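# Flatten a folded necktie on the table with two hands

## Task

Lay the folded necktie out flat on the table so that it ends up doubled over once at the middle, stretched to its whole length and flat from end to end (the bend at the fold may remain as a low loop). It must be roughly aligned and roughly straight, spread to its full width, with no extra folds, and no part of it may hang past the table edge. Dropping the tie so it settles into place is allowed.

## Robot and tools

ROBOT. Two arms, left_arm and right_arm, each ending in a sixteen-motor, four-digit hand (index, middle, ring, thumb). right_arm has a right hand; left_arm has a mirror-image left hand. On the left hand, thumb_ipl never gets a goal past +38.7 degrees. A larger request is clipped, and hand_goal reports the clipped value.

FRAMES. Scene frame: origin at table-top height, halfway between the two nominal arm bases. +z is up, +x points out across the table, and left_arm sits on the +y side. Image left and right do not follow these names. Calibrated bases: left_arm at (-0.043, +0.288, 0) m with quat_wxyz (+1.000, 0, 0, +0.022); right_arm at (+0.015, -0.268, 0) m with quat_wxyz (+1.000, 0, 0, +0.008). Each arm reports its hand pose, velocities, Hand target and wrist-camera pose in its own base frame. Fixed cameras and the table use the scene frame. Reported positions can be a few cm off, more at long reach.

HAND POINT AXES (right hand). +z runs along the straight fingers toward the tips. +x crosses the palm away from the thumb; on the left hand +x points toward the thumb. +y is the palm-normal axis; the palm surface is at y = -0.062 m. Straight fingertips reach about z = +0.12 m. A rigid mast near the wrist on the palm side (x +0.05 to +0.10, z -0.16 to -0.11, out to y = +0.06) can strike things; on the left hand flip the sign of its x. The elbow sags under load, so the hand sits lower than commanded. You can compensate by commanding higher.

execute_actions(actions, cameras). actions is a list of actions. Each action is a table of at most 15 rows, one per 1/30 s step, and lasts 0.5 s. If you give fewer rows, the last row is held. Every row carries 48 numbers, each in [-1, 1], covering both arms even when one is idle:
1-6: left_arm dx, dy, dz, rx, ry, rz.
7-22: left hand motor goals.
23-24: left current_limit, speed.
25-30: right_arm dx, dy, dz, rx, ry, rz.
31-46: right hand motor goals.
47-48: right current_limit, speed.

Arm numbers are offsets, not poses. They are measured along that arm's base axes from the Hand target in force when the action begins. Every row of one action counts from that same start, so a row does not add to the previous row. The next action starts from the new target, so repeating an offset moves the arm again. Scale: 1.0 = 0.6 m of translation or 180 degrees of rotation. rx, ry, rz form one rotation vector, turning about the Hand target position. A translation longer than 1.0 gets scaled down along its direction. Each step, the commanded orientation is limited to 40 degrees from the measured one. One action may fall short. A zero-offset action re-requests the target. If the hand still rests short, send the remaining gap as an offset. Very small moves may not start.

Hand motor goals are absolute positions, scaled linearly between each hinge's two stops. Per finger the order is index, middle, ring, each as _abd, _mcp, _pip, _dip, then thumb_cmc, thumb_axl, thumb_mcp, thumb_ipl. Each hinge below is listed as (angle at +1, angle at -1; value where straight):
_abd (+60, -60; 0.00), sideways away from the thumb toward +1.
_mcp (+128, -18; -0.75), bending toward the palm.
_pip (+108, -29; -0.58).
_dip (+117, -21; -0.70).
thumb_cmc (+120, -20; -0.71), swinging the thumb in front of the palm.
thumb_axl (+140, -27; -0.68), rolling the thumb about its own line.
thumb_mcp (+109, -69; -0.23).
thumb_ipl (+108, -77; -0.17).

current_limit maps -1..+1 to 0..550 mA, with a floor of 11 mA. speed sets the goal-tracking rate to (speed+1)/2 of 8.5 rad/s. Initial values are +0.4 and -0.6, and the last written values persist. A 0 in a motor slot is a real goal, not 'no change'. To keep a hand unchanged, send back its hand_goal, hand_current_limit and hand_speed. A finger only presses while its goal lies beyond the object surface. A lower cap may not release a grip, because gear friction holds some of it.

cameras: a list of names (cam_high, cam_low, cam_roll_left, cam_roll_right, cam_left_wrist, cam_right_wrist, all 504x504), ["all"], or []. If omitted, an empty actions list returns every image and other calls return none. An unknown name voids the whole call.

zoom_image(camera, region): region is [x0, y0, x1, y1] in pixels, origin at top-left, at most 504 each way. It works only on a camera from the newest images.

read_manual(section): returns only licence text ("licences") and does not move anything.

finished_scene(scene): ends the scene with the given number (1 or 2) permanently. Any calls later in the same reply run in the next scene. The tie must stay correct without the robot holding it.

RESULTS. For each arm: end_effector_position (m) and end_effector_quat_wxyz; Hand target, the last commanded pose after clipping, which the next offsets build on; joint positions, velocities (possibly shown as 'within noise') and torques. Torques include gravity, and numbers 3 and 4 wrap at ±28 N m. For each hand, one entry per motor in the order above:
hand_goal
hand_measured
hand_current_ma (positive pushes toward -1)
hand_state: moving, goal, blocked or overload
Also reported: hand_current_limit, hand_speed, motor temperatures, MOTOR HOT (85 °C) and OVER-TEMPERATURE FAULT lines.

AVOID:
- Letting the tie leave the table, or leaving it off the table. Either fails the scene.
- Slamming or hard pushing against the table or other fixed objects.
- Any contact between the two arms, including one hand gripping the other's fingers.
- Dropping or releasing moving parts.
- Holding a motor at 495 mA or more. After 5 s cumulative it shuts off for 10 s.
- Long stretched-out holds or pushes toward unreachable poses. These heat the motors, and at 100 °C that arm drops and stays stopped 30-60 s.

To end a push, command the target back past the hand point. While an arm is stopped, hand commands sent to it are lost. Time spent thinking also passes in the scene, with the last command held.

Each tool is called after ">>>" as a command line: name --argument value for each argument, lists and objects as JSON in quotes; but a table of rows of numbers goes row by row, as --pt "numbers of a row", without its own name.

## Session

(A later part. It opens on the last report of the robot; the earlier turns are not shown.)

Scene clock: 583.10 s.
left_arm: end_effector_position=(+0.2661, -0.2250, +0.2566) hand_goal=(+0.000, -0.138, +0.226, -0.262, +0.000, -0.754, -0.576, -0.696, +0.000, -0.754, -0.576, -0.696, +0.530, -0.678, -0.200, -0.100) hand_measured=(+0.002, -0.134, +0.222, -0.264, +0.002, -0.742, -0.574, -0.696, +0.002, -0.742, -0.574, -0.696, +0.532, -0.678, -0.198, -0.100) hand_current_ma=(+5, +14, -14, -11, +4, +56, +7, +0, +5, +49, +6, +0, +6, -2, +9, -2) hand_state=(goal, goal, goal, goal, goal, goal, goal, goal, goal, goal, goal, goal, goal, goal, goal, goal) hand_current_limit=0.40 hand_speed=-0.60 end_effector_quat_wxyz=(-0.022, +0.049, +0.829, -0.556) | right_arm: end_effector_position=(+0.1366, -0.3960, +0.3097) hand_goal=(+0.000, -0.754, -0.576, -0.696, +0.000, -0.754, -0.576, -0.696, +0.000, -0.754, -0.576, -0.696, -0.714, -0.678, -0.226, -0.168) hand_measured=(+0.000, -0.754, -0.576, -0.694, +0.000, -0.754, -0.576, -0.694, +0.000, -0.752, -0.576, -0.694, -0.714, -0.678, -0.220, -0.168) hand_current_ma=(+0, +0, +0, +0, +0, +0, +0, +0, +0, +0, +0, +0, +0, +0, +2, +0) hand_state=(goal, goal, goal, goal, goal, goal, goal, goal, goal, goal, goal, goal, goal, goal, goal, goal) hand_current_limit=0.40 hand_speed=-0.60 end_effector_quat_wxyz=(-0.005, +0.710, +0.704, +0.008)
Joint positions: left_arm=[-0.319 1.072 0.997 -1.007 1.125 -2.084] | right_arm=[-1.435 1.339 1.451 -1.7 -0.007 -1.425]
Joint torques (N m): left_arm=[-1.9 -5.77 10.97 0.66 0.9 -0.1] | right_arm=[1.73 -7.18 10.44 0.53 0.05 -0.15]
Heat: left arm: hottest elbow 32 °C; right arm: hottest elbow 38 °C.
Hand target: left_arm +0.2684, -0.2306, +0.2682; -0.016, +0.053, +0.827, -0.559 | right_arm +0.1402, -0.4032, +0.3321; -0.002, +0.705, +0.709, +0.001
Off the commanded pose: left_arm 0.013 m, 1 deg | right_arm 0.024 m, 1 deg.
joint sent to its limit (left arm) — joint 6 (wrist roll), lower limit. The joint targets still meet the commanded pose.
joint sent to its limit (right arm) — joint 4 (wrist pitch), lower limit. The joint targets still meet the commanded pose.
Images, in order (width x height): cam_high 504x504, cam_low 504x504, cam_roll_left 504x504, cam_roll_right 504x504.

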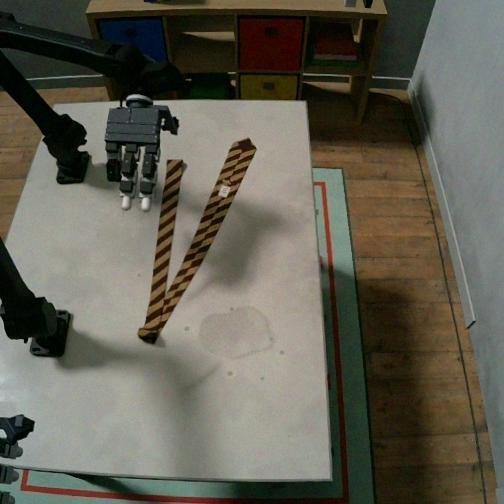

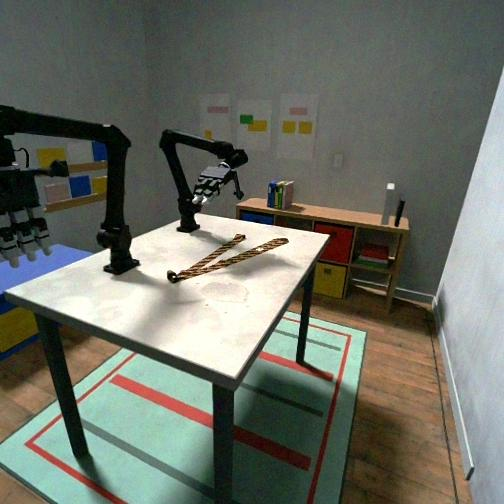

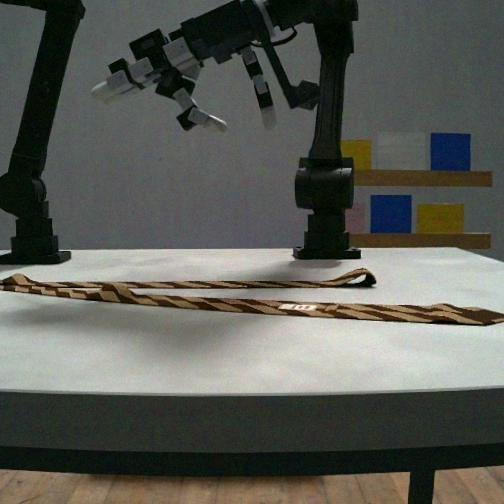

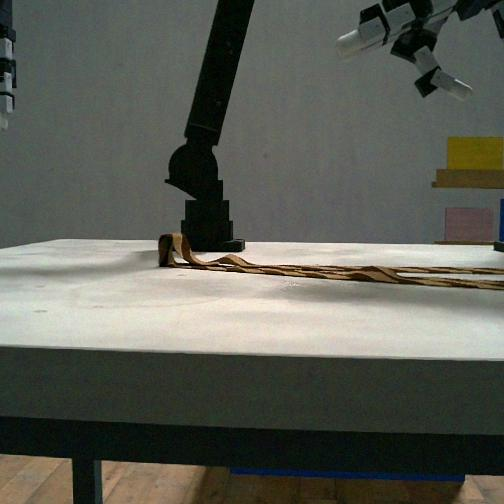

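>>> execute_actions --actions '[[[0.128,0.135,-0.16,0,0,0,0,-0.137,0.226,-0.261,0,-0.754,-0.576,-0.696,0,-0.754,-0.576,-0.696,0.53,-0.678,-0.2,-0.1,0.4,-0.6,0,0,0,0,0,0,0,-0.754,-0.576,-0.696,0,-0.754,-0.576,-0.696,0,-0.754,-0.576,-0.696,-0.714,-0.678,-0.226,-0.168,0.4,-0.6]],[[0.0,0.0,-0.18,0,0,0,0,-0.137,0.226,-0.261,0,-0.754,-0.576,-0.696,0,-0.754,-0.576,-0.696,0.53,-0.678,-0.2,-0.1,0.4,-0.6,0,0,0,0,0,0,0,-0.754,-0.576,-0.696,0,-0.754,-0.576,-0.696,0,-0.754,-0.576,-0.696,-0.714,-0.678,-0.226,-0.168,0.4,-0.6]]]' --cameras '["cam_high","cam_roll_left","cam_left_wrist"]'

>>> zoom_image --camera "cam_left_wrist" --region '[0, 0, 200, 200]'

>>> zoom_image --camera "cam_high" --region '[90, 100, 290, 300]'

Scene clock: 585.37 s.
left_arm: end_effector_position=(+0.3355, -0.1456, +0.0564) hand_goal=(+0.000, -0.138, +0.226, -0.262, +0.000, -0.754, -0.576, -0.696, +0.000, -0.754, -0.576, -0.696, +0.530, -0.678, -0.200, -0.100) hand_measured=(+0.000, -0.136, +0.222, -0.264, +0.000, -0.744, -0.574, -0.696, +0.000, -0.744, -0.574, -0.696, +0.532, -0.678, -0.198, -0.100) hand_current_ma=(+0, +10, -12, -10, -2, +46, +5, +0, -2, +40, +5, +0, +4, -2, +7, -2) hand_state=(goal, goal, goal, goal, goal, goal, goal, goal, goal, goal, goal, goal, goal, goal, goal, goal) hand_current_limit=0.40 hand_speed=-0.60 end_effector_quat_wxyz=(-0.031, +0.034, +0.829, -0.558) | right_arm: end_effector_position=(+0.1366, -0.3960, +0.3097) hand_goal=(+0.000, -0.754, -0.576, -0.696, +0.000, -0.754, -0.576, -0.696, +0.000, -0.754, -0.576, -0.696, -0.714, -0.678, -0.226, -0.168) hand_measured=(+0.000, -0.754, -0.576, -0.694, +0.000, -0.754, -0.576, -0.694, +0.000, -0.752, -0.576, -0.694, -0.714, -0.678, -0.220, -0.168) hand_current_ma=(+0, +0, +0, +0, +0, +0, +0, +0, +0, +0, +0, +0, +0, +0, +2, +0) hand_state=(goal, goal, goal, goal, goal, goal, goal, goal, goal, goal, goal, goal, goal, goal, goal, goal) hand_current_limit=0.40 hand_speed=-0.60 end_effector_quat_wxyz=(-0.005, +0.710, +0.704, +0.008)
Joint positions: left_arm=[-0.051 1.549 0.879 -1.016 1.183 -1.461] | right_arm=[-1.435 1.339 1.451 -1.7 -0.007 -1.425]
Joint torques (N m): left_arm=[-1.73 -10.75 7.32 0.29 1.04 0.05] | right_arm=[1.61 -7.59 10.48 0.53 0.03 -0.17]
Heat: left arm: hottest elbow 32 °C; right arm: hottest elbow 38 °C.
Hand target: left_arm +0.3452, -0.1496, +0.0641; -0.016, +0.053, +0.827, -0.559 | right_arm +0.1402, -0.4032, +0.3321; -0.002, +0.705, +0.709, +0.001
Off the commanded pose: left_arm 0.013 m, 3 deg | right_arm 0.024 m, 1 deg.
joint sent to its limit (right arm) — joint 4 (wrist pitch), lower limit. The joint targets still meet the commanded pose.
Images, in order (width x height): cam_high 504x504, cam_roll_left 504x504, cam_left_wrist 504x504.

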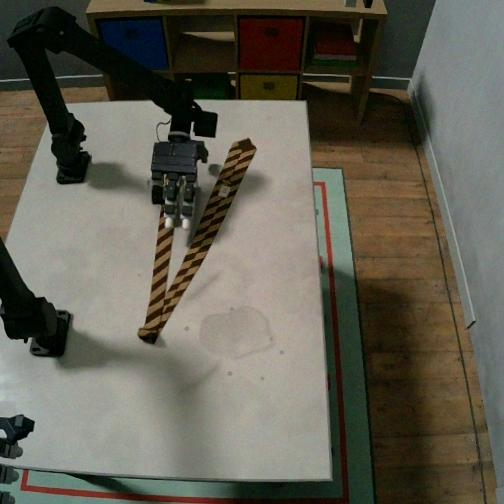

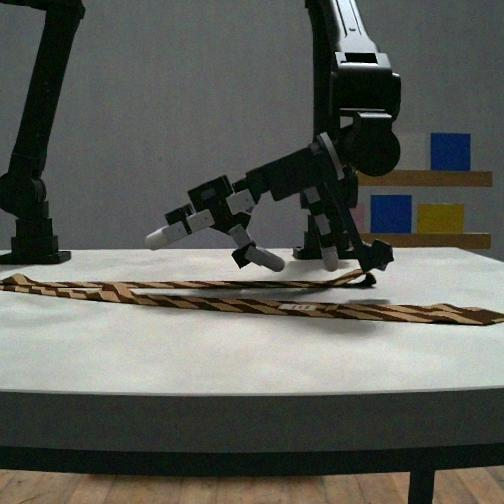

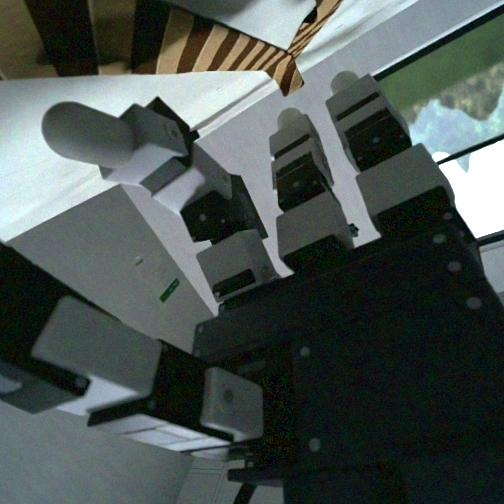

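Scaled by 2.520 from the camera's 504x504 image, which has a finer 720x720 frame.

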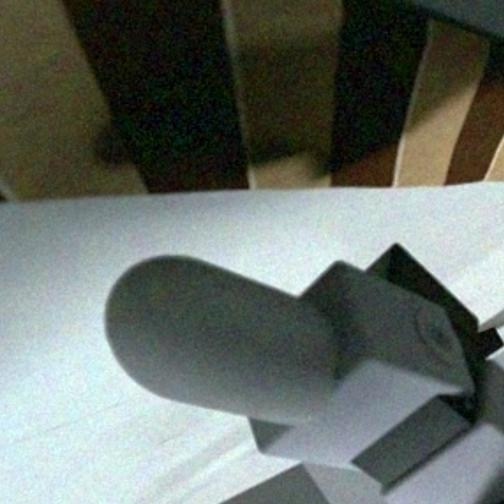

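Scaled by 2.520 from the camera's 504x504 image, which has a finer 720x720 frame.

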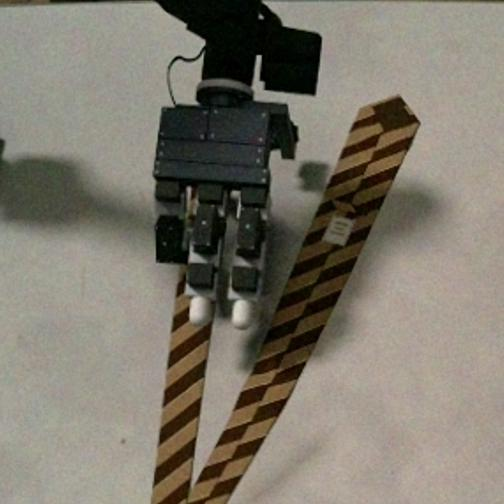

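>>> execute_actions --actions '[[[0.04,0.0,-0.028,0,0,0,0,-0.137,0.226,-0.261,0,-0.754,-0.576,-0.696,0,-0.754,-0.576,-0.696,0.53,-0.678,-0.2,-0.1,0.4,-0.6,0,0,0,0,0,0,0,-0.754,-0.576,-0.696,0,-0.754,-0.576,-0.696,0,-0.754,-0.576,-0.696,-0.714,-0.678,-0.226,-0.168,0.4,-0.6]]]' --cameras '["cam_high","cam_roll_left","cam_left_wrist"]'

>>> zoom_image --camera "cam_left_wrist" --region '[0, 0, 200, 200]'

>>> zoom_image --camera "cam_roll_left" --region '[180, 210, 434, 340]'

Scene clock: 586.43 s.
left_arm: end_effector_position=(+0.3519, -0.1472, +0.0415) hand_goal=(+0.000, -0.138, +0.226, -0.262, +0.000, -0.754, -0.576, -0.696, +0.000, -0.754, -0.576, -0.696, +0.530, -0.678, -0.200, -0.100) hand_measured=(+0.000, -0.134, +0.230, -0.258, +0.000, -0.742, -0.574, -0.696, +0.000, -0.744, -0.574, -0.696, +0.524, -0.678, -0.202, -0.102) hand_current_ma=(+0, +16, +13, +11, -2, +48, +5, +0, -2, +42, +5, +0, -21, -2, -14, -6) hand_state=(goal, goal, goal, goal, goal, goal, goal, goal, goal, goal, goal, goal, goal, goal, goal, goal) hand_current_limit=0.40 hand_speed=-0.60 end_effector_quat_wxyz=(-0.035, +0.032, +0.827, -0.560) | right_arm: end_effector_position=(+0.1366, -0.3960, +0.3097) hand_goal=(+0.000, -0.754, -0.576, -0.696, +0.000, -0.754, -0.576, -0.696, +0.000, -0.754, -0.576, -0.696, -0.714, -0.678, -0.226, -0.168) hand_measured=(+0.000, -0.754, -0.576, -0.694, +0.000, -0.754, -0.576, -0.694, +0.000, -0.752, -0.576, -0.694, -0.714, -0.678, -0.220, -0.168) hand_current_ma=(+0, +0, +0, +0, +0, +0, +0, +0, +0, +0, +0, +0, +0, +0, +2, +0) hand_state=(goal, goal, goal, goal, goal, goal, goal, goal, goal, goal, goal, goal, goal, goal, goal, goal) hand_current_limit=0.40 hand_speed=-0.60 end_effector_quat_wxyz=(-0.005, +0.710, +0.704, +0.008)
Joint positions: left_arm=[-0.051 1.621 0.915 -0.991 1.189 -1.458] | right_arm=[-1.435 1.339 1.451 -1.7 -0.007 -1.425]
Joint torques (N m): left_arm=[-1.44 -10.46 8.2 0.39 0.83 0.1] | right_arm=[1.61 -7.59 10.59 0.38 0.02 -0.16]
Heat: left arm: hottest elbow 32 °C; right arm: hottest elbow 38 °C.
Hand target: left_arm +0.3692, -0.1496, +0.0473; -0.016, +0.053, +0.827, -0.559 | right_arm +0.1402, -0.4032, +0.3321; -0.002, +0.705, +0.709, +0.001
Off the commanded pose: left_arm 0.018 m, 3 deg | right_arm 0.024 m, 1 deg.
joint sent to its limit (right arm) — joint 4 (wrist pitch), lower limit. The joint targets still meet the commanded pose.
Images, in order (width x height): cam_high 504x504, cam_roll_left 504x504, cam_left_wrist 504x504.

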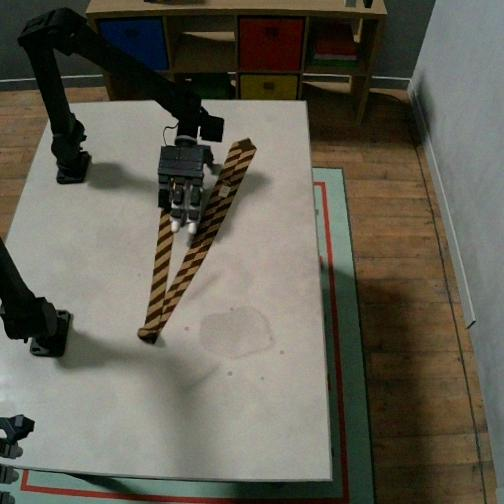

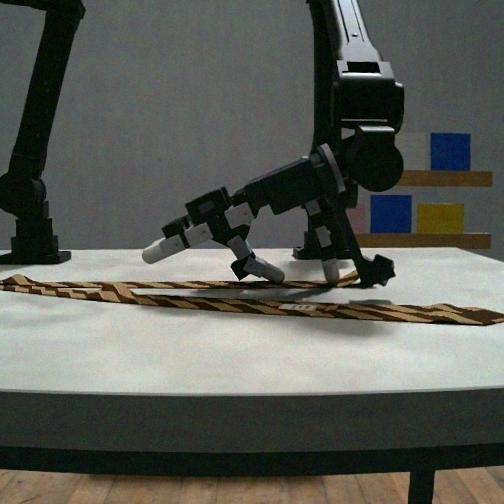

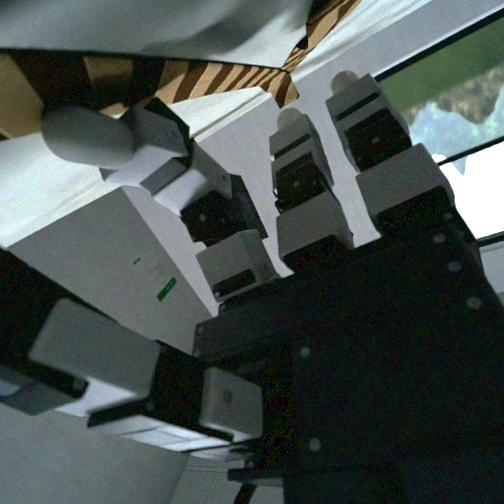

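Scaled by 2.520 from the camera's 504x504 image, which has a finer 720x720 frame.

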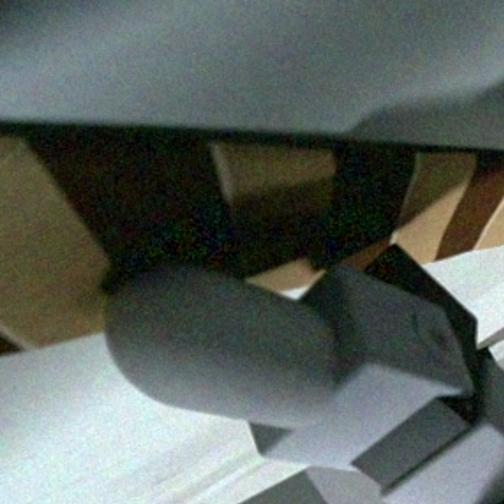

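Scaled by 1.984 from the camera's 504x504 image, which has a finer 720x720 frame.

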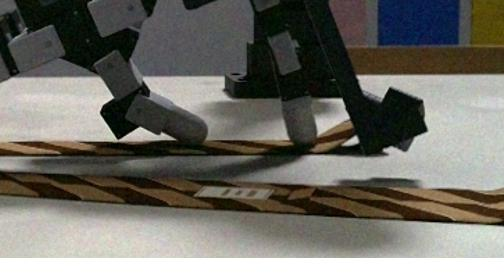

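>>> execute_actions --actions '[[[0,0,-0.008,0,0,0,0,0,0.12,-0.3,0,-0.754,-0.576,-0.696,0,-0.754,-0.576,-0.696,0.53,-0.678,0.05,0.05,0.4,-0.6,0,0,0,0,0,0,0,-0.754,-0.576,-0.696,0,-0.754,-0.576,-0.696,0,-0.754,-0.576,-0.696,-0.714,-0.678,-0.226,-0.168,0.4,-0.6]],[[0,0,-0.02,0,0,0,0,0.25,-0.06,-0.38,0,-0.754,-0.576,-0.696,0,-0.754,-0.576,-0.696,0.53,-0.678,0.1,0.1,0.4,-0.6,0,0,0,0,0,0,0,-0.754,-0.576,-0.696,0,-0.754,-0.576,-0.696,0,-0.754,-0.576,-0.696,-0.714,-0.678,-0.226,-0.168,0.4,-0.6]],[[0,0,0,0,0,0,0,0.45,-0.05,-0.35,0,-0.754,-0.576,-0.696,0,-0.754,-0.576,-0.696,0.53,-0.678,0.1,0.1,0.5,-0.6,0,0,0,0,0,0,0,-0.754,-0.576,-0.696,0,-0.754,-0.576,-0.696,0,-0.754,-0.576,-0.696,-0.714,-0.678,-0.226,-0.168,0.4,-0.6]],[[0.0,-0.03,0.06,0,0,0,0,0.45,-0.05,-0.35,0,-0.754,-0.576,-0.696,0,-0.754,-0.576,-0.696,0.53,-0.678,0.1,0.1,0.5,-0.6,0,0,0,0,0,0,0,-0.754,-0.576,-0.696,0,-0.754,-0.576,-0.696,0,-0.754,-0.576,-0.696,-0.714,-0.678,-0.226,-0.168,0.4,-0.6]]]' --cameras '["cam_high","cam_roll_left"]'

>>> zoom_image --camera "cam_roll_left" --region '[180, 210, 434, 340]'

Scene clock: 589.27 s.
left_arm: end_effector_position=(+0.3553, -0.1639, +0.0551) hand_goal=(+0.000, +0.450, -0.050, -0.350, +0.000, -0.754, -0.576, -0.696, +0.000, -0.754, -0.576, -0.696, +0.530, -0.678, +0.100, +0.100) hand_measured=(-0.004, +0.252, -0.084, -0.360, +0.000, -0.742, -0.574, -0.696, +0.000, -0.744, -0.574, -0.696, +0.538, -0.680, -0.158, +0.080) hand_current_ma=(-15, -413, -145, -43, -2, +48, +5, +0, -2, +42, +5, +0, +31, -6, -413, -121) hand_state=(goal, blocked, blocked, goal, goal, goal, goal, goal, goal, goal, goal, goal, goal, goal, blocked, blocked) hand_current_limit=0.50 hand_speed=-0.60 end_effector_quat_wxyz=(-0.030, +0.042, +0.828, -0.559) | right_arm: end_effector_position=(+0.1366, -0.3960, +0.3097) hand_goal=(+0.000, -0.754, -0.576, -0.696, +0.000, -0.754, -0.576, -0.696, +0.000, -0.754, -0.576, -0.696, -0.714, -0.678, -0.226, -0.168) hand_measured=(+0.000, -0.754, -0.576, -0.694, +0.000, -0.754, -0.576, -0.694, +0.000, -0.752, -0.576, -0.694, -0.714, -0.678, -0.220, -0.168) hand_current_ma=(+0, +0, +0, +0, +0, +0, +0, +0, +0, +0, +0, +0, +0, +0, +2, +0) hand_state=(goal, goal, goal, goal, goal, goal, goal, goal, goal, goal, goal, goal, goal, goal, goal, goal) hand_current_limit=0.40 hand_speed=-0.60 end_effector_quat_wxyz=(-0.005, +0.710, +0.704, +0.008)
Joint positions: left_arm=[-0.095 1.584 0.92 -0.932 1.188 -1.545] | right_arm=[-1.435 1.339 1.451 -1.7 -0.007 -1.425]
Joint torques (N m): left_arm=[-1.49 -11.52 8.43 0.43 0.91 -0.18] | right_arm=[1.26 -6.95 10.93 0.49 0.06 -0.13]
Heat: left arm: hottest elbow 32 °C; right arm: hottest elbow 38 °C.
Hand target: left_arm +0.3691, -0.1676, +0.0664; -0.016, +0.053, +0.827, -0.559 | right_arm +0.1402, -0.4032, +0.3321; -0.002, +0.705, +0.709, +0.001
Off the commanded pose: left_arm 0.018 m, 2 deg | right_arm 0.024 m, 1 deg.
joint sent to its limit (right arm) — joint 4 (wrist pitch), lower limit. The joint targets still meet the commanded pose.
Images, in order (width x height): cam_high 504x504, cam_roll_left 504x504.

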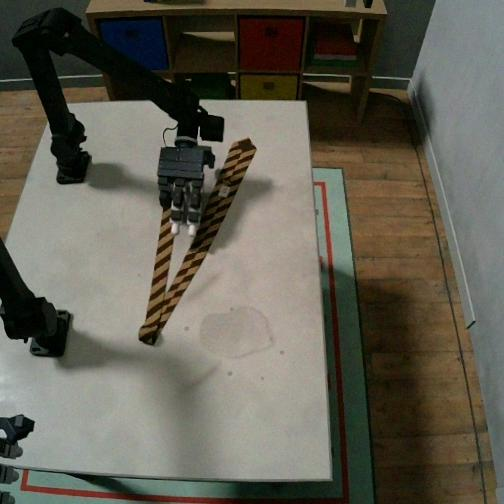

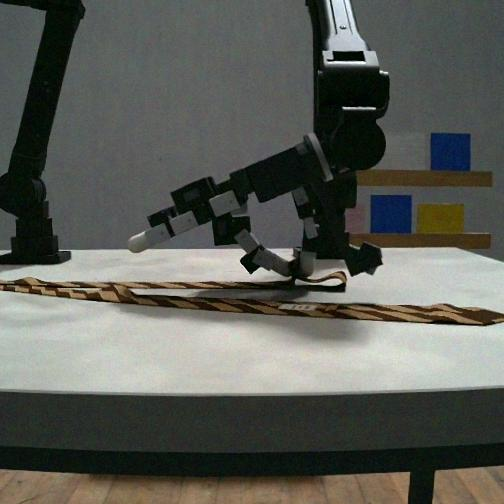

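Scaled by 1.984 from the camera's 504x504 image, which has a finer 720x720 frame.

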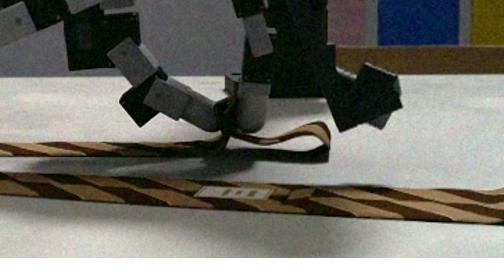

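>>> execute_actions --actions '[[[0.0,-0.05,0.15,0,0,0,0,0.45,-0.05,-0.35,0,-0.754,-0.576,-0.696,0,-0.754,-0.576,-0.696,0.53,-0.678,0.1,0.1,0.5,-0.6,0,0,0,0,0,0,0,-0.754,-0.576,-0.696,0,-0.754,-0.576,-0.696,0,-0.754,-0.576,-0.696,-0.714,-0.678,-0.226,-0.168,0.4,-0.6]],[[0.0,-0.07,0.15,0,0,0,0,0.45,-0.05,-0.35,0,-0.754,-0.576,-0.696,0,-0.754,-0.576,-0.696,0.53,-0.678,0.1,0.1,0.5,-0.6,0,0,0,0,0,0,0,-0.754,-0.576,-0.696,0,-0.754,-0.576,-0.696,0,-0.754,-0.576,-0.696,-0.714,-0.678,-0.226,-0.168,0.4,-0.6]]]' --cameras '["cam_high","cam_roll_left"]'

>>> zoom_image --camera "cam_roll_left" --region '[150, 180, 404, 320]'

Scene clock: 591.17 s.
left_arm: end_effector_position=(+0.3585, -0.2375, +0.2344) hand_goal=(+0.000, +0.450, -0.050, -0.350, +0.000, -0.754, -0.576, -0.696, +0.000, -0.754, -0.576, -0.696, +0.530, -0.678, +0.100, +0.100) hand_measured=(-0.006, +0.252, -0.088, -0.362, +0.000, -0.740, -0.574, -0.696, +0.000, -0.740, -0.574, -0.696, +0.544, -0.678, -0.150, +0.080) hand_current_ma=(-20, -412, -167, -48, -1, +65, +5, +0, -1, +59, +6, +0, +58, -1, -412, -121) hand_state=(goal, blocked, blocked, goal, goal, goal, goal, goal, goal, goal, goal, goal, goal, goal, blocked, blocked) hand_current_limit=0.50 hand_speed=-0.60 end_effector_quat_wxyz=(-0.029, +0.049, +0.829, -0.556) | right_arm: end_effector_position=(+0.1366, -0.3960, +0.3097) hand_goal=(+0.000, -0.754, -0.576, -0.696, +0.000, -0.754, -0.576, -0.696, +0.000, -0.754, -0.576, -0.696, -0.714, -0.678, -0.226, -0.168) hand_measured=(+0.000, -0.754, -0.576, -0.694, +0.000, -0.754, -0.576, -0.694, +0.000, -0.752, -0.576, -0.694, -0.714, -0.678, -0.220, -0.168) hand_current_ma=(+0, +0, +0, +0, +0, +0, +0, +0, +0, +0, +0, +0, +0, +0, +2, +0) hand_state=(goal, goal, goal, goal, goal, goal, goal, goal, goal, goal, goal, goal, goal, goal, goal, goal) hand_current_limit=0.40 hand_speed=-0.60 end_effector_quat_wxyz=(-0.005, +0.710, +0.704, +0.008)
Joint positions: left_arm=[-0.277 1.355 1.179 -1.014 1.149 -1.977] | right_arm=[-1.435 1.339 1.451 -1.7 -0.007 -1.425]
Joint torques (N m): left_arm=[-1.03 -9.82 10.84 1.06 0.88 -0.17] | right_arm=[1.44 -7.12 10.81 0.68 0.03 -0.16]
Heat: left arm: hottest elbow 32 °C; right arm: hottest elbow 38 °C.
Hand target: left_arm +0.3691, -0.2396, +0.2465; -0.016, +0.053, +0.827, -0.559 | right_arm +0.1402, -0.4032, +0.3321; -0.002, +0.705, +0.709, +0.001
Off the commanded pose: left_arm 0.016 m, 2 deg | right_arm 0.024 m, 1 deg.
joint sent to its limit (right arm) — joint 4 (wrist pitch), lower limit. The joint targets still meet the commanded pose.
Images, in order (width x height): cam_high 504x504, cam_roll_left 504x504.

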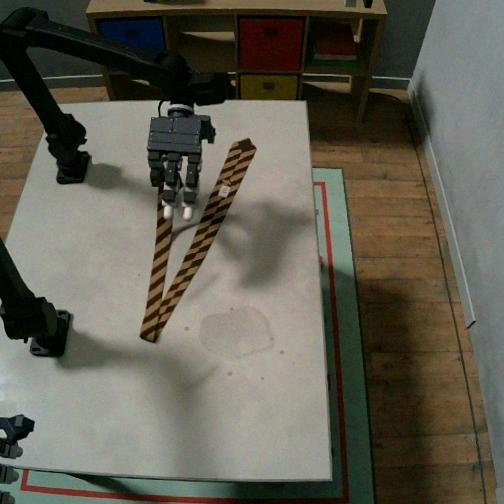

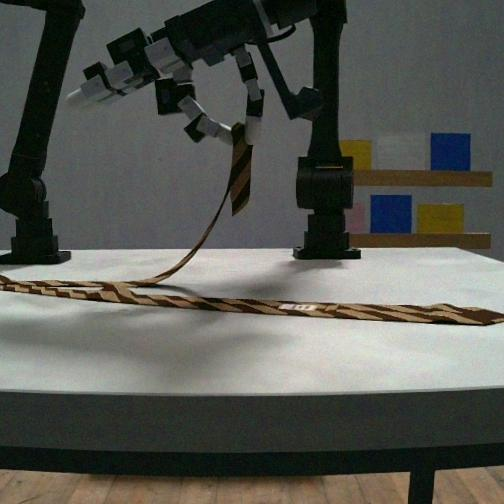

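Scaled by 1.984 from the camera's 504x504 image, which has a finer 720x720 frame.

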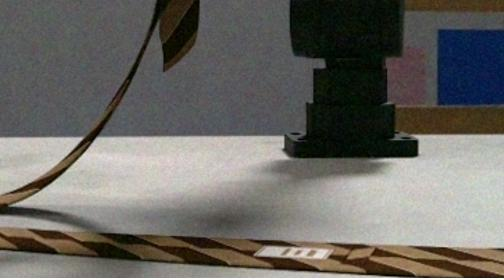

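>>> zoom_image --camera "cam_roll_left" --region '[180, 100, 300, 240]'

>>> execute_actions --actions '[]' --cameras '["cam_low","cam_left_wrist","cam_roll_right","cam_roll_left"]'

>>> zoom_image --camera "cam_low" --region '[170, 130, 300, 260]'

Scaled by 3.600 from the camera's 504x504 image, which has a finer 720x720 frame.

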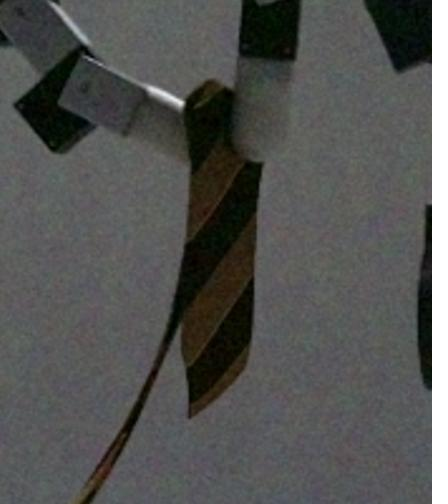

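Scene clock: 591.67 s.
left_arm: end_effector_position=(+0.3585, -0.2375, +0.2345) hand_goal=(+0.000, +0.450, -0.050, -0.350, +0.000, -0.754, -0.576, -0.696, +0.000, -0.754, -0.576, -0.696, +0.530, -0.678, +0.100, +0.100) hand_measured=(-0.006, +0.252, -0.088, -0.362, +0.000, -0.740, -0.574, -0.696, +0.000, -0.740, -0.574, -0.696, +0.544, -0.678, -0.150, +0.080) hand_current_ma=(-20, -413, -167, -48, -1, +65, +5, +0, -1, +59, +6, +0, +58, -1, -413, -121) hand_state=(goal, blocked, blocked, goal, goal, goal, goal, goal, goal, goal, goal, goal, goal, goal, blocked, blocked) hand_current_limit=0.50 hand_speed=-0.60 end_effector_quat_wxyz=(-0.029, +0.049, +0.829, -0.556) | right_arm: end_effector_position=(+0.1366, -0.3960, +0.3097) hand_goal=(+0.000, -0.754, -0.576, -0.696, +0.000, -0.754, -0.576, -0.696, +0.000, -0.754, -0.576, -0.696, -0.714, -0.678, -0.226, -0.168) hand_measured=(+0.000, -0.754, -0.576, -0.694, +0.000, -0.754, -0.576, -0.694, +0.000, -0.752, -0.576, -0.694, -0.714, -0.678, -0.220, -0.168) hand_current_ma=(+0, +0, +0, +0, +0, +0, +0, +0, +0, +0, +0, +0, +0, +0, +2, +0) hand_state=(goal, goal, goal, goal, goal, goal, goal, goal, goal, goal, goal, goal, goal, goal, goal, goal) hand_current_limit=0.40 hand_speed=-0.60 end_effector_quat_wxyz=(-0.005, +0.710, +0.704, +0.008)
Joint positions: left_arm=[-0.277 1.355 1.179 -1.014 1.149 -1.977] | right_arm=[-1.435 1.339 1.451 -1.7 -0.007 -1.425]
Joint velocities: within noise
Joint torques (N m): left_arm=[-0.91 -9.7 10.88 1.07 0.88 -0.17] | right_arm=[1.73 -7.36 10.62 0.44 0.02 -0.14]
Motor temperatures (°C): left_arm=[23 26 32 21 24 19] | right_arm=[25 24 38 19 22 22]
Heat: left arm: hottest elbow 32 °C; right arm: hottest elbow 38 °C.
Hand target: left_arm +0.3691, -0.2396, +0.2465; -0.016, +0.053, +0.827, -0.559 | right_arm +0.1402, -0.4032, +0.3321; -0.002, +0.705, +0.709, +0.001
Off the commanded pose: left_arm 0.016 m, 2 deg | right_arm 0.024 m, 1 deg.
Images, in order (width x height): cam_low 504x504, cam_roll_left 504x504, cam_roll_right 504x504, cam_left_wrist 504x504.

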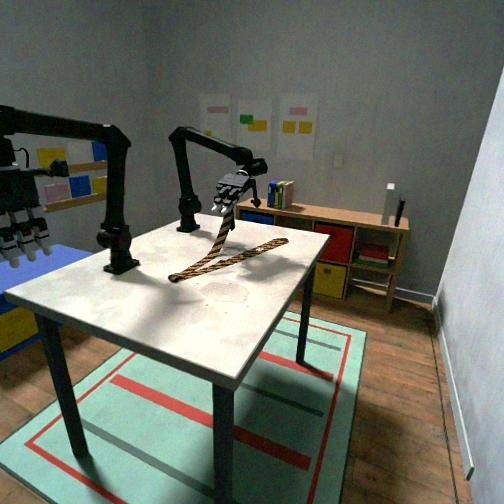

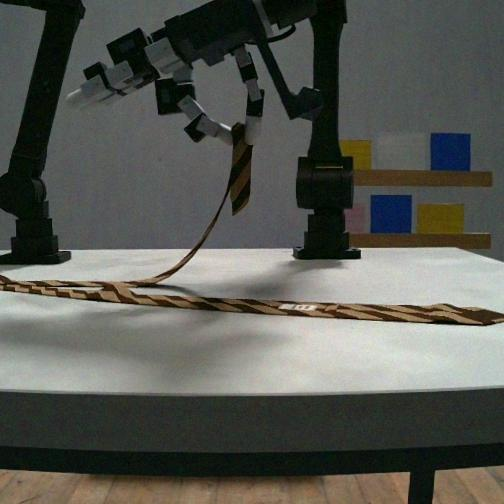

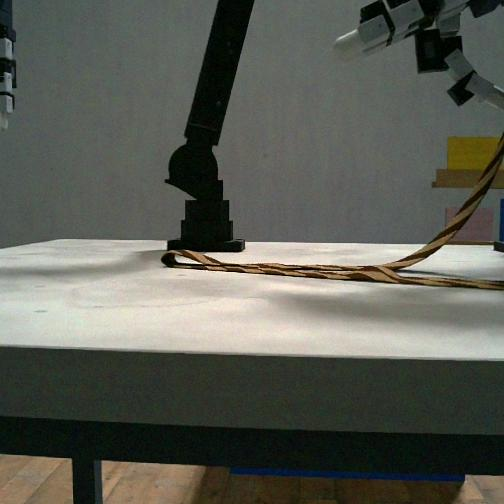

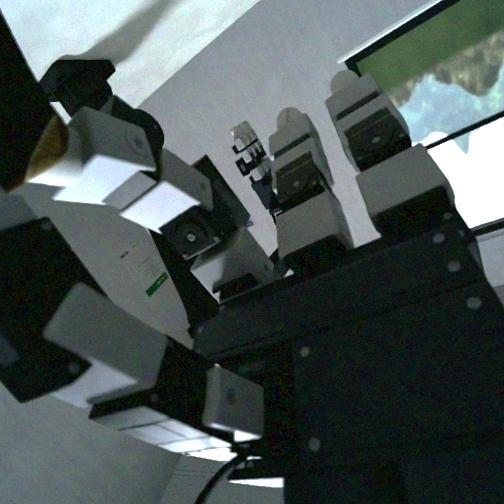

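Scaled by 3.877 from the camera's 504x504 image, which has a finer 720x720 frame.

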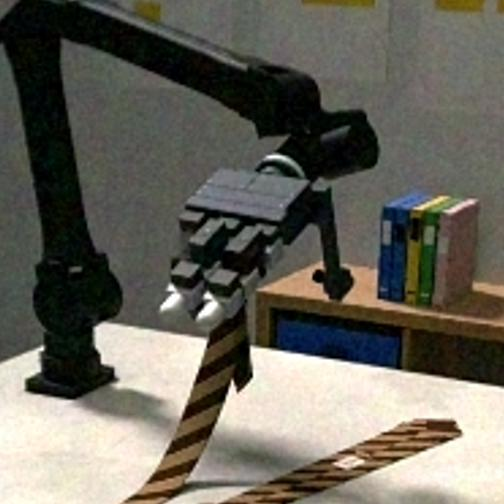

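>>> execute_actions --actions '[[[-0.015,0.2,-0.077,0,0,0,0,0.45,-0.05,-0.35,0,-0.754,-0.576,-0.696,0,-0.754,-0.576,-0.696,0.53,-0.678,0.1,0.1,0.5,-0.6,0,0,0,0,0,0,0,-0.754,-0.576,-0.696,0,-0.754,-0.576,-0.696,0,-0.754,-0.576,-0.696,-0.714,-0.678,-0.226,-0.168,0.4,-0.6]],[[0.0,0.19,-0.042,0,0,0,0,0.45,-0.05,-0.35,0,-0.754,-0.576,-0.696,0,-0.754,-0.576,-0.696,0.53,-0.678,0.1,0.1,0.5,-0.6,0,0,0,0,0,0,0,-0.754,-0.576,-0.696,0,-0.754,-0.576,-0.696,0,-0.754,-0.576,-0.696,-0.714,-0.678,-0.226,-0.168,0.4,-0.6]]]' --cameras '["cam_high","cam_roll_left","cam_roll_right"]'

Scene clock: 595.30 s.
left_arm: end_effector_position=(+0.3458, -0.0072, +0.1605) hand_goal=(+0.000, +0.450, -0.050, -0.350, +0.000, -0.754, -0.576, -0.696, +0.000, -0.754, -0.576, -0.696, +0.530, -0.678, +0.100, +0.100) hand_measured=(-0.006, +0.248, -0.092, -0.364, +0.000, -0.744, -0.574, -0.696, +0.000, -0.746, -0.574, -0.696, +0.548, -0.678, -0.140, +0.080) hand_current_ma=(-22, -413, -189, -59, +3, +41, +4, +0, +3, +36, +4, +0, +75, +0, -412, -121) hand_state=(goal, blocked, blocked, goal, goal, goal, goal, goal, goal, goal, goal, goal, goal, goal, blocked, blocked) hand_current_limit=0.50 hand_speed=-0.60 end_effector_quat_wxyz=(+0.016, +0.000, +0.854, -0.520) | right_arm: end_effector_position=(+0.1366, -0.3960, +0.3097) hand_goal=(+0.000, -0.754, -0.576, -0.696, +0.000, -0.754, -0.576, -0.696, +0.000, -0.754, -0.576, -0.696, -0.714, -0.678, -0.226, -0.168) hand_measured=(+0.000, -0.754, -0.576, -0.694, +0.000, -0.754, -0.576, -0.694, +0.000, -0.752, -0.576, -0.694, -0.714, -0.678, -0.220, -0.168) hand_current_ma=(+0, +0, +0, +0, +0, +0, +0, +0, +0, +0, +0, +0, +0, +0, +2, +0) hand_state=(goal, goal, goal, goal, goal, goal, goal, goal, goal, goal, goal, goal, goal, goal, goal, goal) hand_current_limit=0.40 hand_speed=-0.60 end_effector_quat_wxyz=(-0.005, +0.710, +0.704, +0.008)
Joint positions: left_arm=[0.292 1.474 1.122 -1.684 1.032 -1.011] | right_arm=[-1.435 1.339 1.451 -1.7 -0.007 -1.425]
Joint torques (N m): left_arm=[-1.79 -9.88 10.41 -0.9 0.8 0.07] | right_arm=[1.55 -7.82 10.52 0.42 0.03 -0.15]
Heat: left arm: hottest elbow 32 °C; right arm: hottest elbow 38 °C.
Hand target: left_arm +0.3602, -0.0056, +0.1752; -0.016, +0.053, +0.827, -0.559 | right_arm +0.1402, -0.4032, +0.3321; -0.002, +0.705, +0.709, +0.001
Off the commanded pose: left_arm 0.020 m, 9 deg | right_arm 0.024 m, 1 deg.
joint sent to its limit (left arm) — joint 4 (wrist pitch), lower limit. The joint targets are off in orientation, not in position.
joint sent to its limit (right arm) — joint 4 (wrist pitch), lower limit. The joint targets still meet the commanded pose.
Images, in order (width x height): cam_high 504x504, cam_roll_left 504x504, cam_roll_right 504x504.

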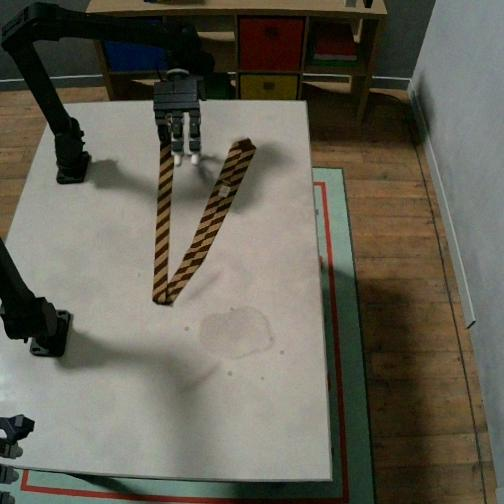

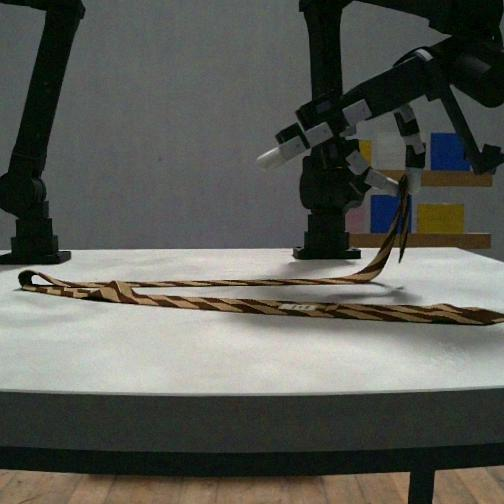

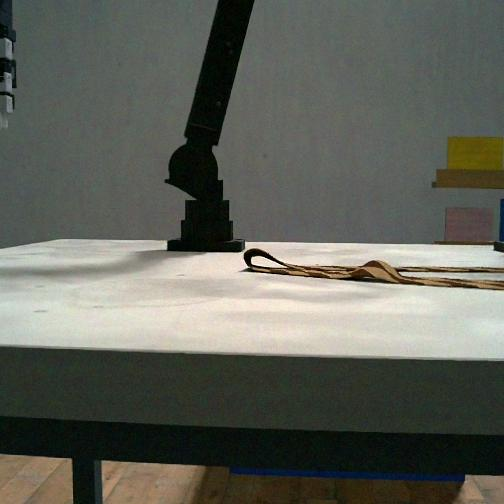

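>>> execute_actions --actions '[[[0,0.03,-0.04,0,0,0,0,0.45,-0.05,-0.35,0,-0.754,-0.576,-0.696,0,-0.754,-0.576,-0.696,0.53,-0.678,0.1,0.1,0.5,-0.6,0,0,0,0,0,0,0,-0.754,-0.576,-0.696,0,-0.754,-0.576,-0.696,0,-0.754,-0.576,-0.696,-0.714,-0.678,-0.226,-0.168,0.4,-0.6]],[[0.0,-0.08,-0.08,0,0,0,0,0.45,-0.05,-0.35,0,-0.754,-0.576,-0.696,0,-0.754,-0.576,-0.696,0.53,-0.678,0.1,0.1,0.5,-0.6,0,0,0,0,0,0,0,-0.754,-0.576,-0.696,0,-0.754,-0.576,-0.696,0,-0.754,-0.576,-0.696,-0.714,-0.678,-0.226,-0.168,0.4,-0.6]],[[0.0,-0.08,-0.07,0,0,0,0,0.45,-0.05,-0.35,0,-0.754,-0.576,-0.696,0,-0.754,-0.576,-0.696,0.53,-0.678,0.1,0.1,0.5,-0.6,0,0,0,0,0,0,0,-0.754,-0.576,-0.696,0,-0.754,-0.576,-0.696,0,-0.754,-0.576,-0.696,-0.714,-0.678,-0.226,-0.168,0.4,-0.6]]]' --cameras '["cam_high","cam_roll_left","cam_roll_right"]'

>>> zoom_image --camera "cam_roll_left" --region '[250, 180, 504, 320]'

Scene clock: 598.33 s.
left_arm: end_effector_position=(+0.3565, -0.0867, +0.0574) hand_goal=(+0.000, +0.450, -0.050, -0.350, +0.000, -0.754, -0.576, -0.696, +0.000, -0.754, -0.576, -0.696, +0.530, -0.678, +0.100, +0.100) hand_measured=(-0.010, +0.248, -0.092, -0.364, +0.000, -0.744, -0.574, -0.696, +0.000, -0.744, -0.574, -0.696, +0.546, -0.678, -0.140, +0.080) hand_current_ma=(-32, -413, -189, -59, -1, +45, +5, +0, -1, +42, +6, +0, +67, +0, -412, -121) hand_state=(goal, blocked, blocked, goal, goal, goal, goal, goal, goal, goal, goal, goal, goal, goal, blocked, blocked) hand_current_limit=0.50 hand_speed=-0.60 end_effector_quat_wxyz=(-0.023, +0.056, +0.826, -0.561) | right_arm: end_effector_position=(+0.1366, -0.3960, +0.3097) hand_goal=(+0.000, -0.754, -0.576, -0.696, +0.000, -0.754, -0.576, -0.696, +0.000, -0.754, -0.576, -0.696, -0.714, -0.678, -0.226, -0.168) hand_measured=(+0.000, -0.754, -0.576, -0.694, +0.000, -0.754, -0.576, -0.694, +0.000, -0.752, -0.576, -0.694, -0.714, -0.678, -0.220, -0.168) hand_current_ma=(+0, +0, +0, +0, +0, +0, +0, +0, +0, +0, +0, +0, +0, +0, +2, +0) hand_state=(goal, goal, goal, goal, goal, goal, goal, goal, goal, goal, goal, goal, goal, goal, goal, goal) hand_current_limit=0.40 hand_speed=-0.60 end_effector_quat_wxyz=(-0.005, +0.710, +0.704, +0.008)
Joint positions: left_arm=[0.103 1.667 1.007 -1.396 1.139 -1.019] | right_arm=[-1.435 1.339 1.451 -1.7 -0.007 -1.425]
Joint torques (N m): left_arm=[-0.56 -11.93 5.94 -0.21 0.83 -0.15] | right_arm=[1.96 -7.24 10.52 0.58 0.03 -0.19]
Heat: left arm: hottest elbow 32 °C; right arm: hottest elbow 38 °C.
Hand target: left_arm +0.3601, -0.0837, +0.0612; -0.016, +0.053, +0.827, -0.559 | right_arm +0.1402, -0.4032, +0.3321; -0.002, +0.705, +0.709, +0.001
Off the commanded pose: left_arm 0.006 m, 1 deg | right_arm 0.024 m, 1 deg.
joint sent to its limit (right arm) — joint 4 (wrist pitch), lower limit. The joint targets still meet the commanded pose.
Images, in order (width x height): cam_high 504x504, cam_roll_left 504x504, cam_roll_right 504x504.

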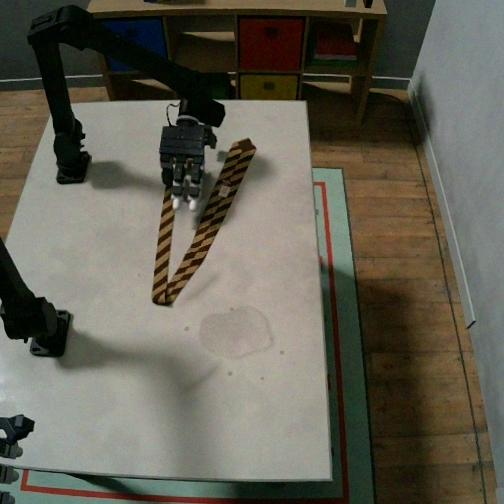

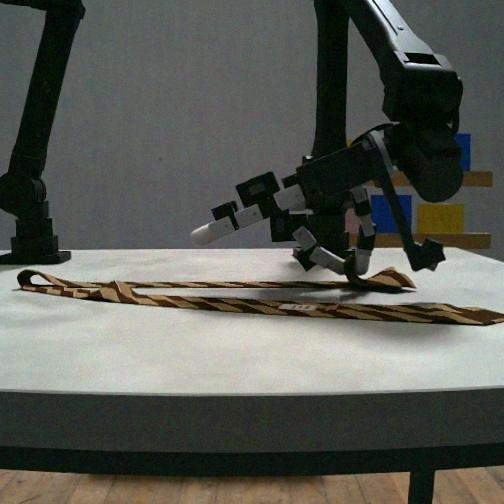

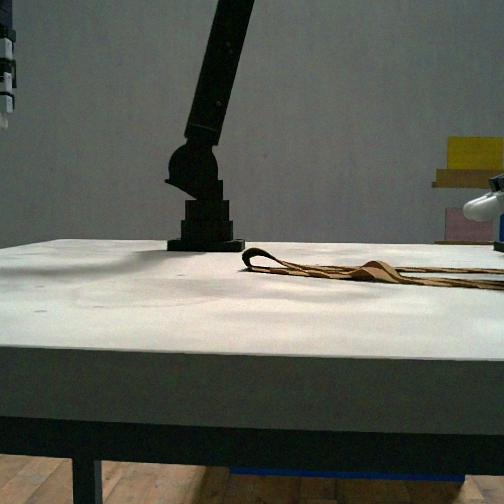

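Scaled by 1.984 from the camera's 504x504 image, which has a finer 720x720 frame.

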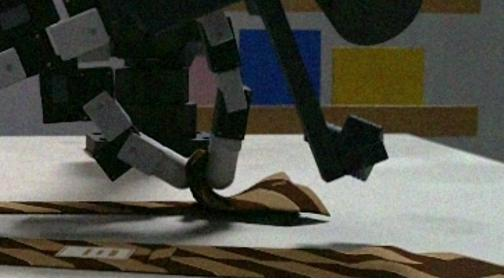

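>>> execute_actions --actions '[[[0,0,-0.015,0,0,0,0,0.25,-0.06,-0.35,0,-0.754,-0.576,-0.696,0,-0.754,-0.576,-0.696,0.53,-0.678,-0.45,-0.3,0.4,-0.6,0,0,0,0,0,0,0,-0.754,-0.576,-0.696,0,-0.754,-0.576,-0.696,0,-0.754,-0.576,-0.696,-0.714,-0.678,-0.226,-0.168,0.4,-0.6]],[[0,0,0.02,0,0,0,0,0.1,0.05,-0.33,0,-0.754,-0.576,-0.696,0,-0.754,-0.576,-0.696,0.53,-0.678,-0.45,-0.3,0.4,-0.6,0,0,0,0,0,0,0,-0.754,-0.576,-0.696,0,-0.754,-0.576,-0.696,0,-0.754,-0.576,-0.696,-0.714,-0.678,-0.226,-0.168,0.4,-0.6]],[[0,0,0.15,0,0,0,0,-0.137,0.226,-0.261,0,-0.754,-0.576,-0.696,0,-0.754,-0.576,-0.696,0.53,-0.678,-0.45,-0.3,0.4,-0.6,0,0,0,0,0,0,0,-0.754,-0.576,-0.696,0,-0.754,-0.576,-0.696,0,-0.754,-0.576,-0.696,-0.714,-0.678,-0.226,-0.168,0.4,-0.6]],[[-0.2,-0.1,0.08,0,0,0,0,-0.137,0.226,-0.261,0,-0.754,-0.576,-0.696,0,-0.754,-0.576,-0.696,0.53,-0.678,-0.2,-0.1,0.4,-0.6,0,0,0,0,0,0,0,-0.754,-0.576,-0.696,0,-0.754,-0.576,-0.696,0,-0.754,-0.576,-0.696,-0.714,-0.678,-0.226,-0.168,0.4,-0.6]]]' --cameras '["cam_high","cam_roll_left"]'

>>> zoom_image --camera "cam_high" --region '[110, 120, 270, 280]'

>>> zoom_image --camera "cam_roll_left" --region '[300, 230, 504, 340]'

Scene clock: 601.67 s.
left_arm: end_effector_position=(+0.2334, -0.1436, +0.1946) hand_goal=(+0.000, -0.138, +0.226, -0.262, +0.000, -0.754, -0.576, -0.696, +0.000, -0.754, -0.576, -0.696, +0.530, -0.678, -0.200, -0.100) hand_measured=(+0.000, -0.134, +0.222, -0.264, +0.000, -0.740, -0.574, -0.696, +0.000, -0.742, -0.574, -0.696, +0.530, -0.678, -0.200, -0.102) hand_current_ma=(+2, +16, -14, -11, +2, +63, +6, +0, +2, +53, +7, +0, -2, -1, -3, -8) hand_state=(goal, goal, goal, goal, goal, goal, goal, goal, goal, goal, goal, goal, goal, goal, goal, goal) hand_current_limit=0.40 hand_speed=-0.60 end_effector_quat_wxyz=(-0.027, +0.052, +0.826, -0.561) | right_arm: end_effector_position=(+0.1366, -0.3960, +0.3097) hand_goal=(+0.000, -0.754, -0.576, -0.696, +0.000, -0.754, -0.576, -0.696, +0.000, -0.754, -0.576, -0.696, -0.714, -0.678, -0.226, -0.168) hand_measured=(+0.000, -0.754, -0.576, -0.694, +0.000, -0.754, -0.576, -0.694, +0.000, -0.752, -0.576, -0.694, -0.714, -0.678, -0.220, -0.168) hand_current_ma=(+0, +0, +0, +0, +0, +0, +0, +0, +0, +0, +0, +0, +0, +0, +2, +0) hand_state=(goal, goal, goal, goal, goal, goal, goal, goal, goal, goal, goal, goal, goal, goal, goal, goal) hand_current_limit=0.40 hand_speed=-0.60 end_effector_quat_wxyz=(-0.005, +0.710, +0.704, +0.008)
Joint positions: left_arm=[-0.061 1.091 0.862 -1.469 1.19 -1.421] | right_arm=[-1.435 1.339 1.451 -1.7 -0.007 -1.425]
Joint torques (N m): left_arm=[-0.85 -5.25 9.24 0.31 0.96 -0.17] | right_arm=[1.9 -7.06 10.67 0.55 0 -0.17]
Heat: left arm: hottest elbow 32 °C; right arm: hottest elbow 38 °C.
Hand target: left_arm +0.2402, -0.1436, +0.2022; -0.016, +0.053, +0.827, -0.559 | right_arm +0.1402, -0.4032, +0.3321; -0.002, +0.705, +0.709, +0.001
Off the commanded pose: left_arm 0.010 m, 1 deg | right_arm 0.024 m, 1 deg.
joint sent to its limit (right arm) — joint 4 (wrist pitch), lower limit. The joint targets still meet the commanded pose.
Images, in order (width x height): cam_high 504x504, cam_roll_left 504x504.

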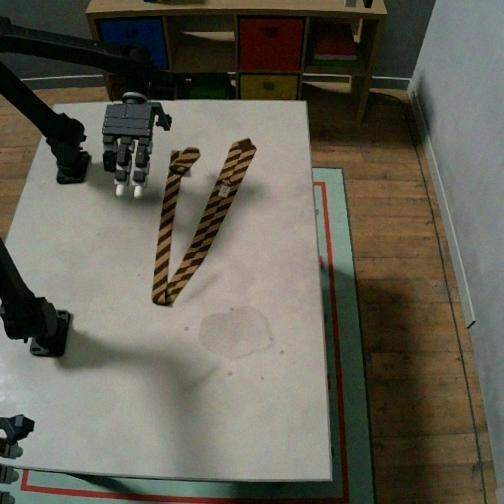

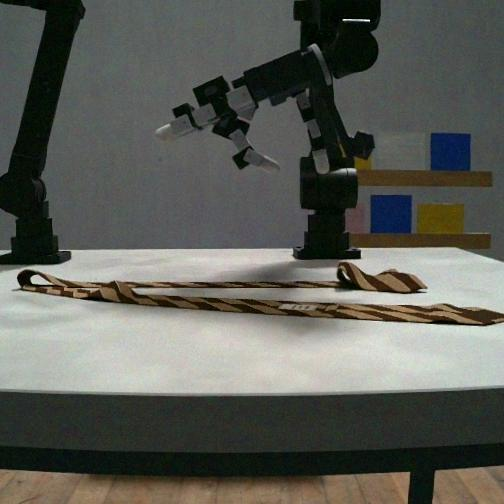

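Scaled by 3.150 from the camera's 504x504 image, which has a finer 720x720 frame.

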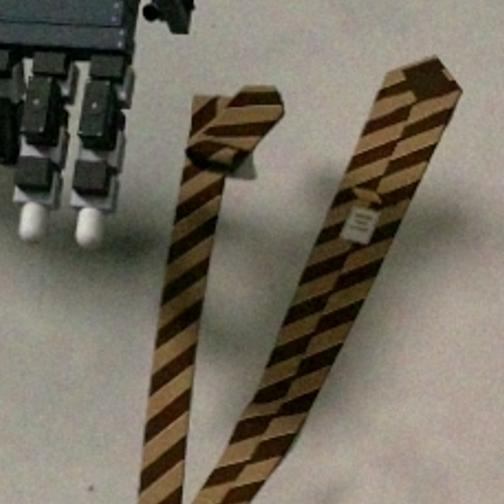

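Scaled by 2.471 from the camera's 504x504 image, which has a finer 720x720 frame.

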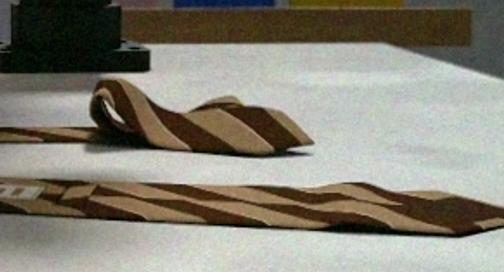

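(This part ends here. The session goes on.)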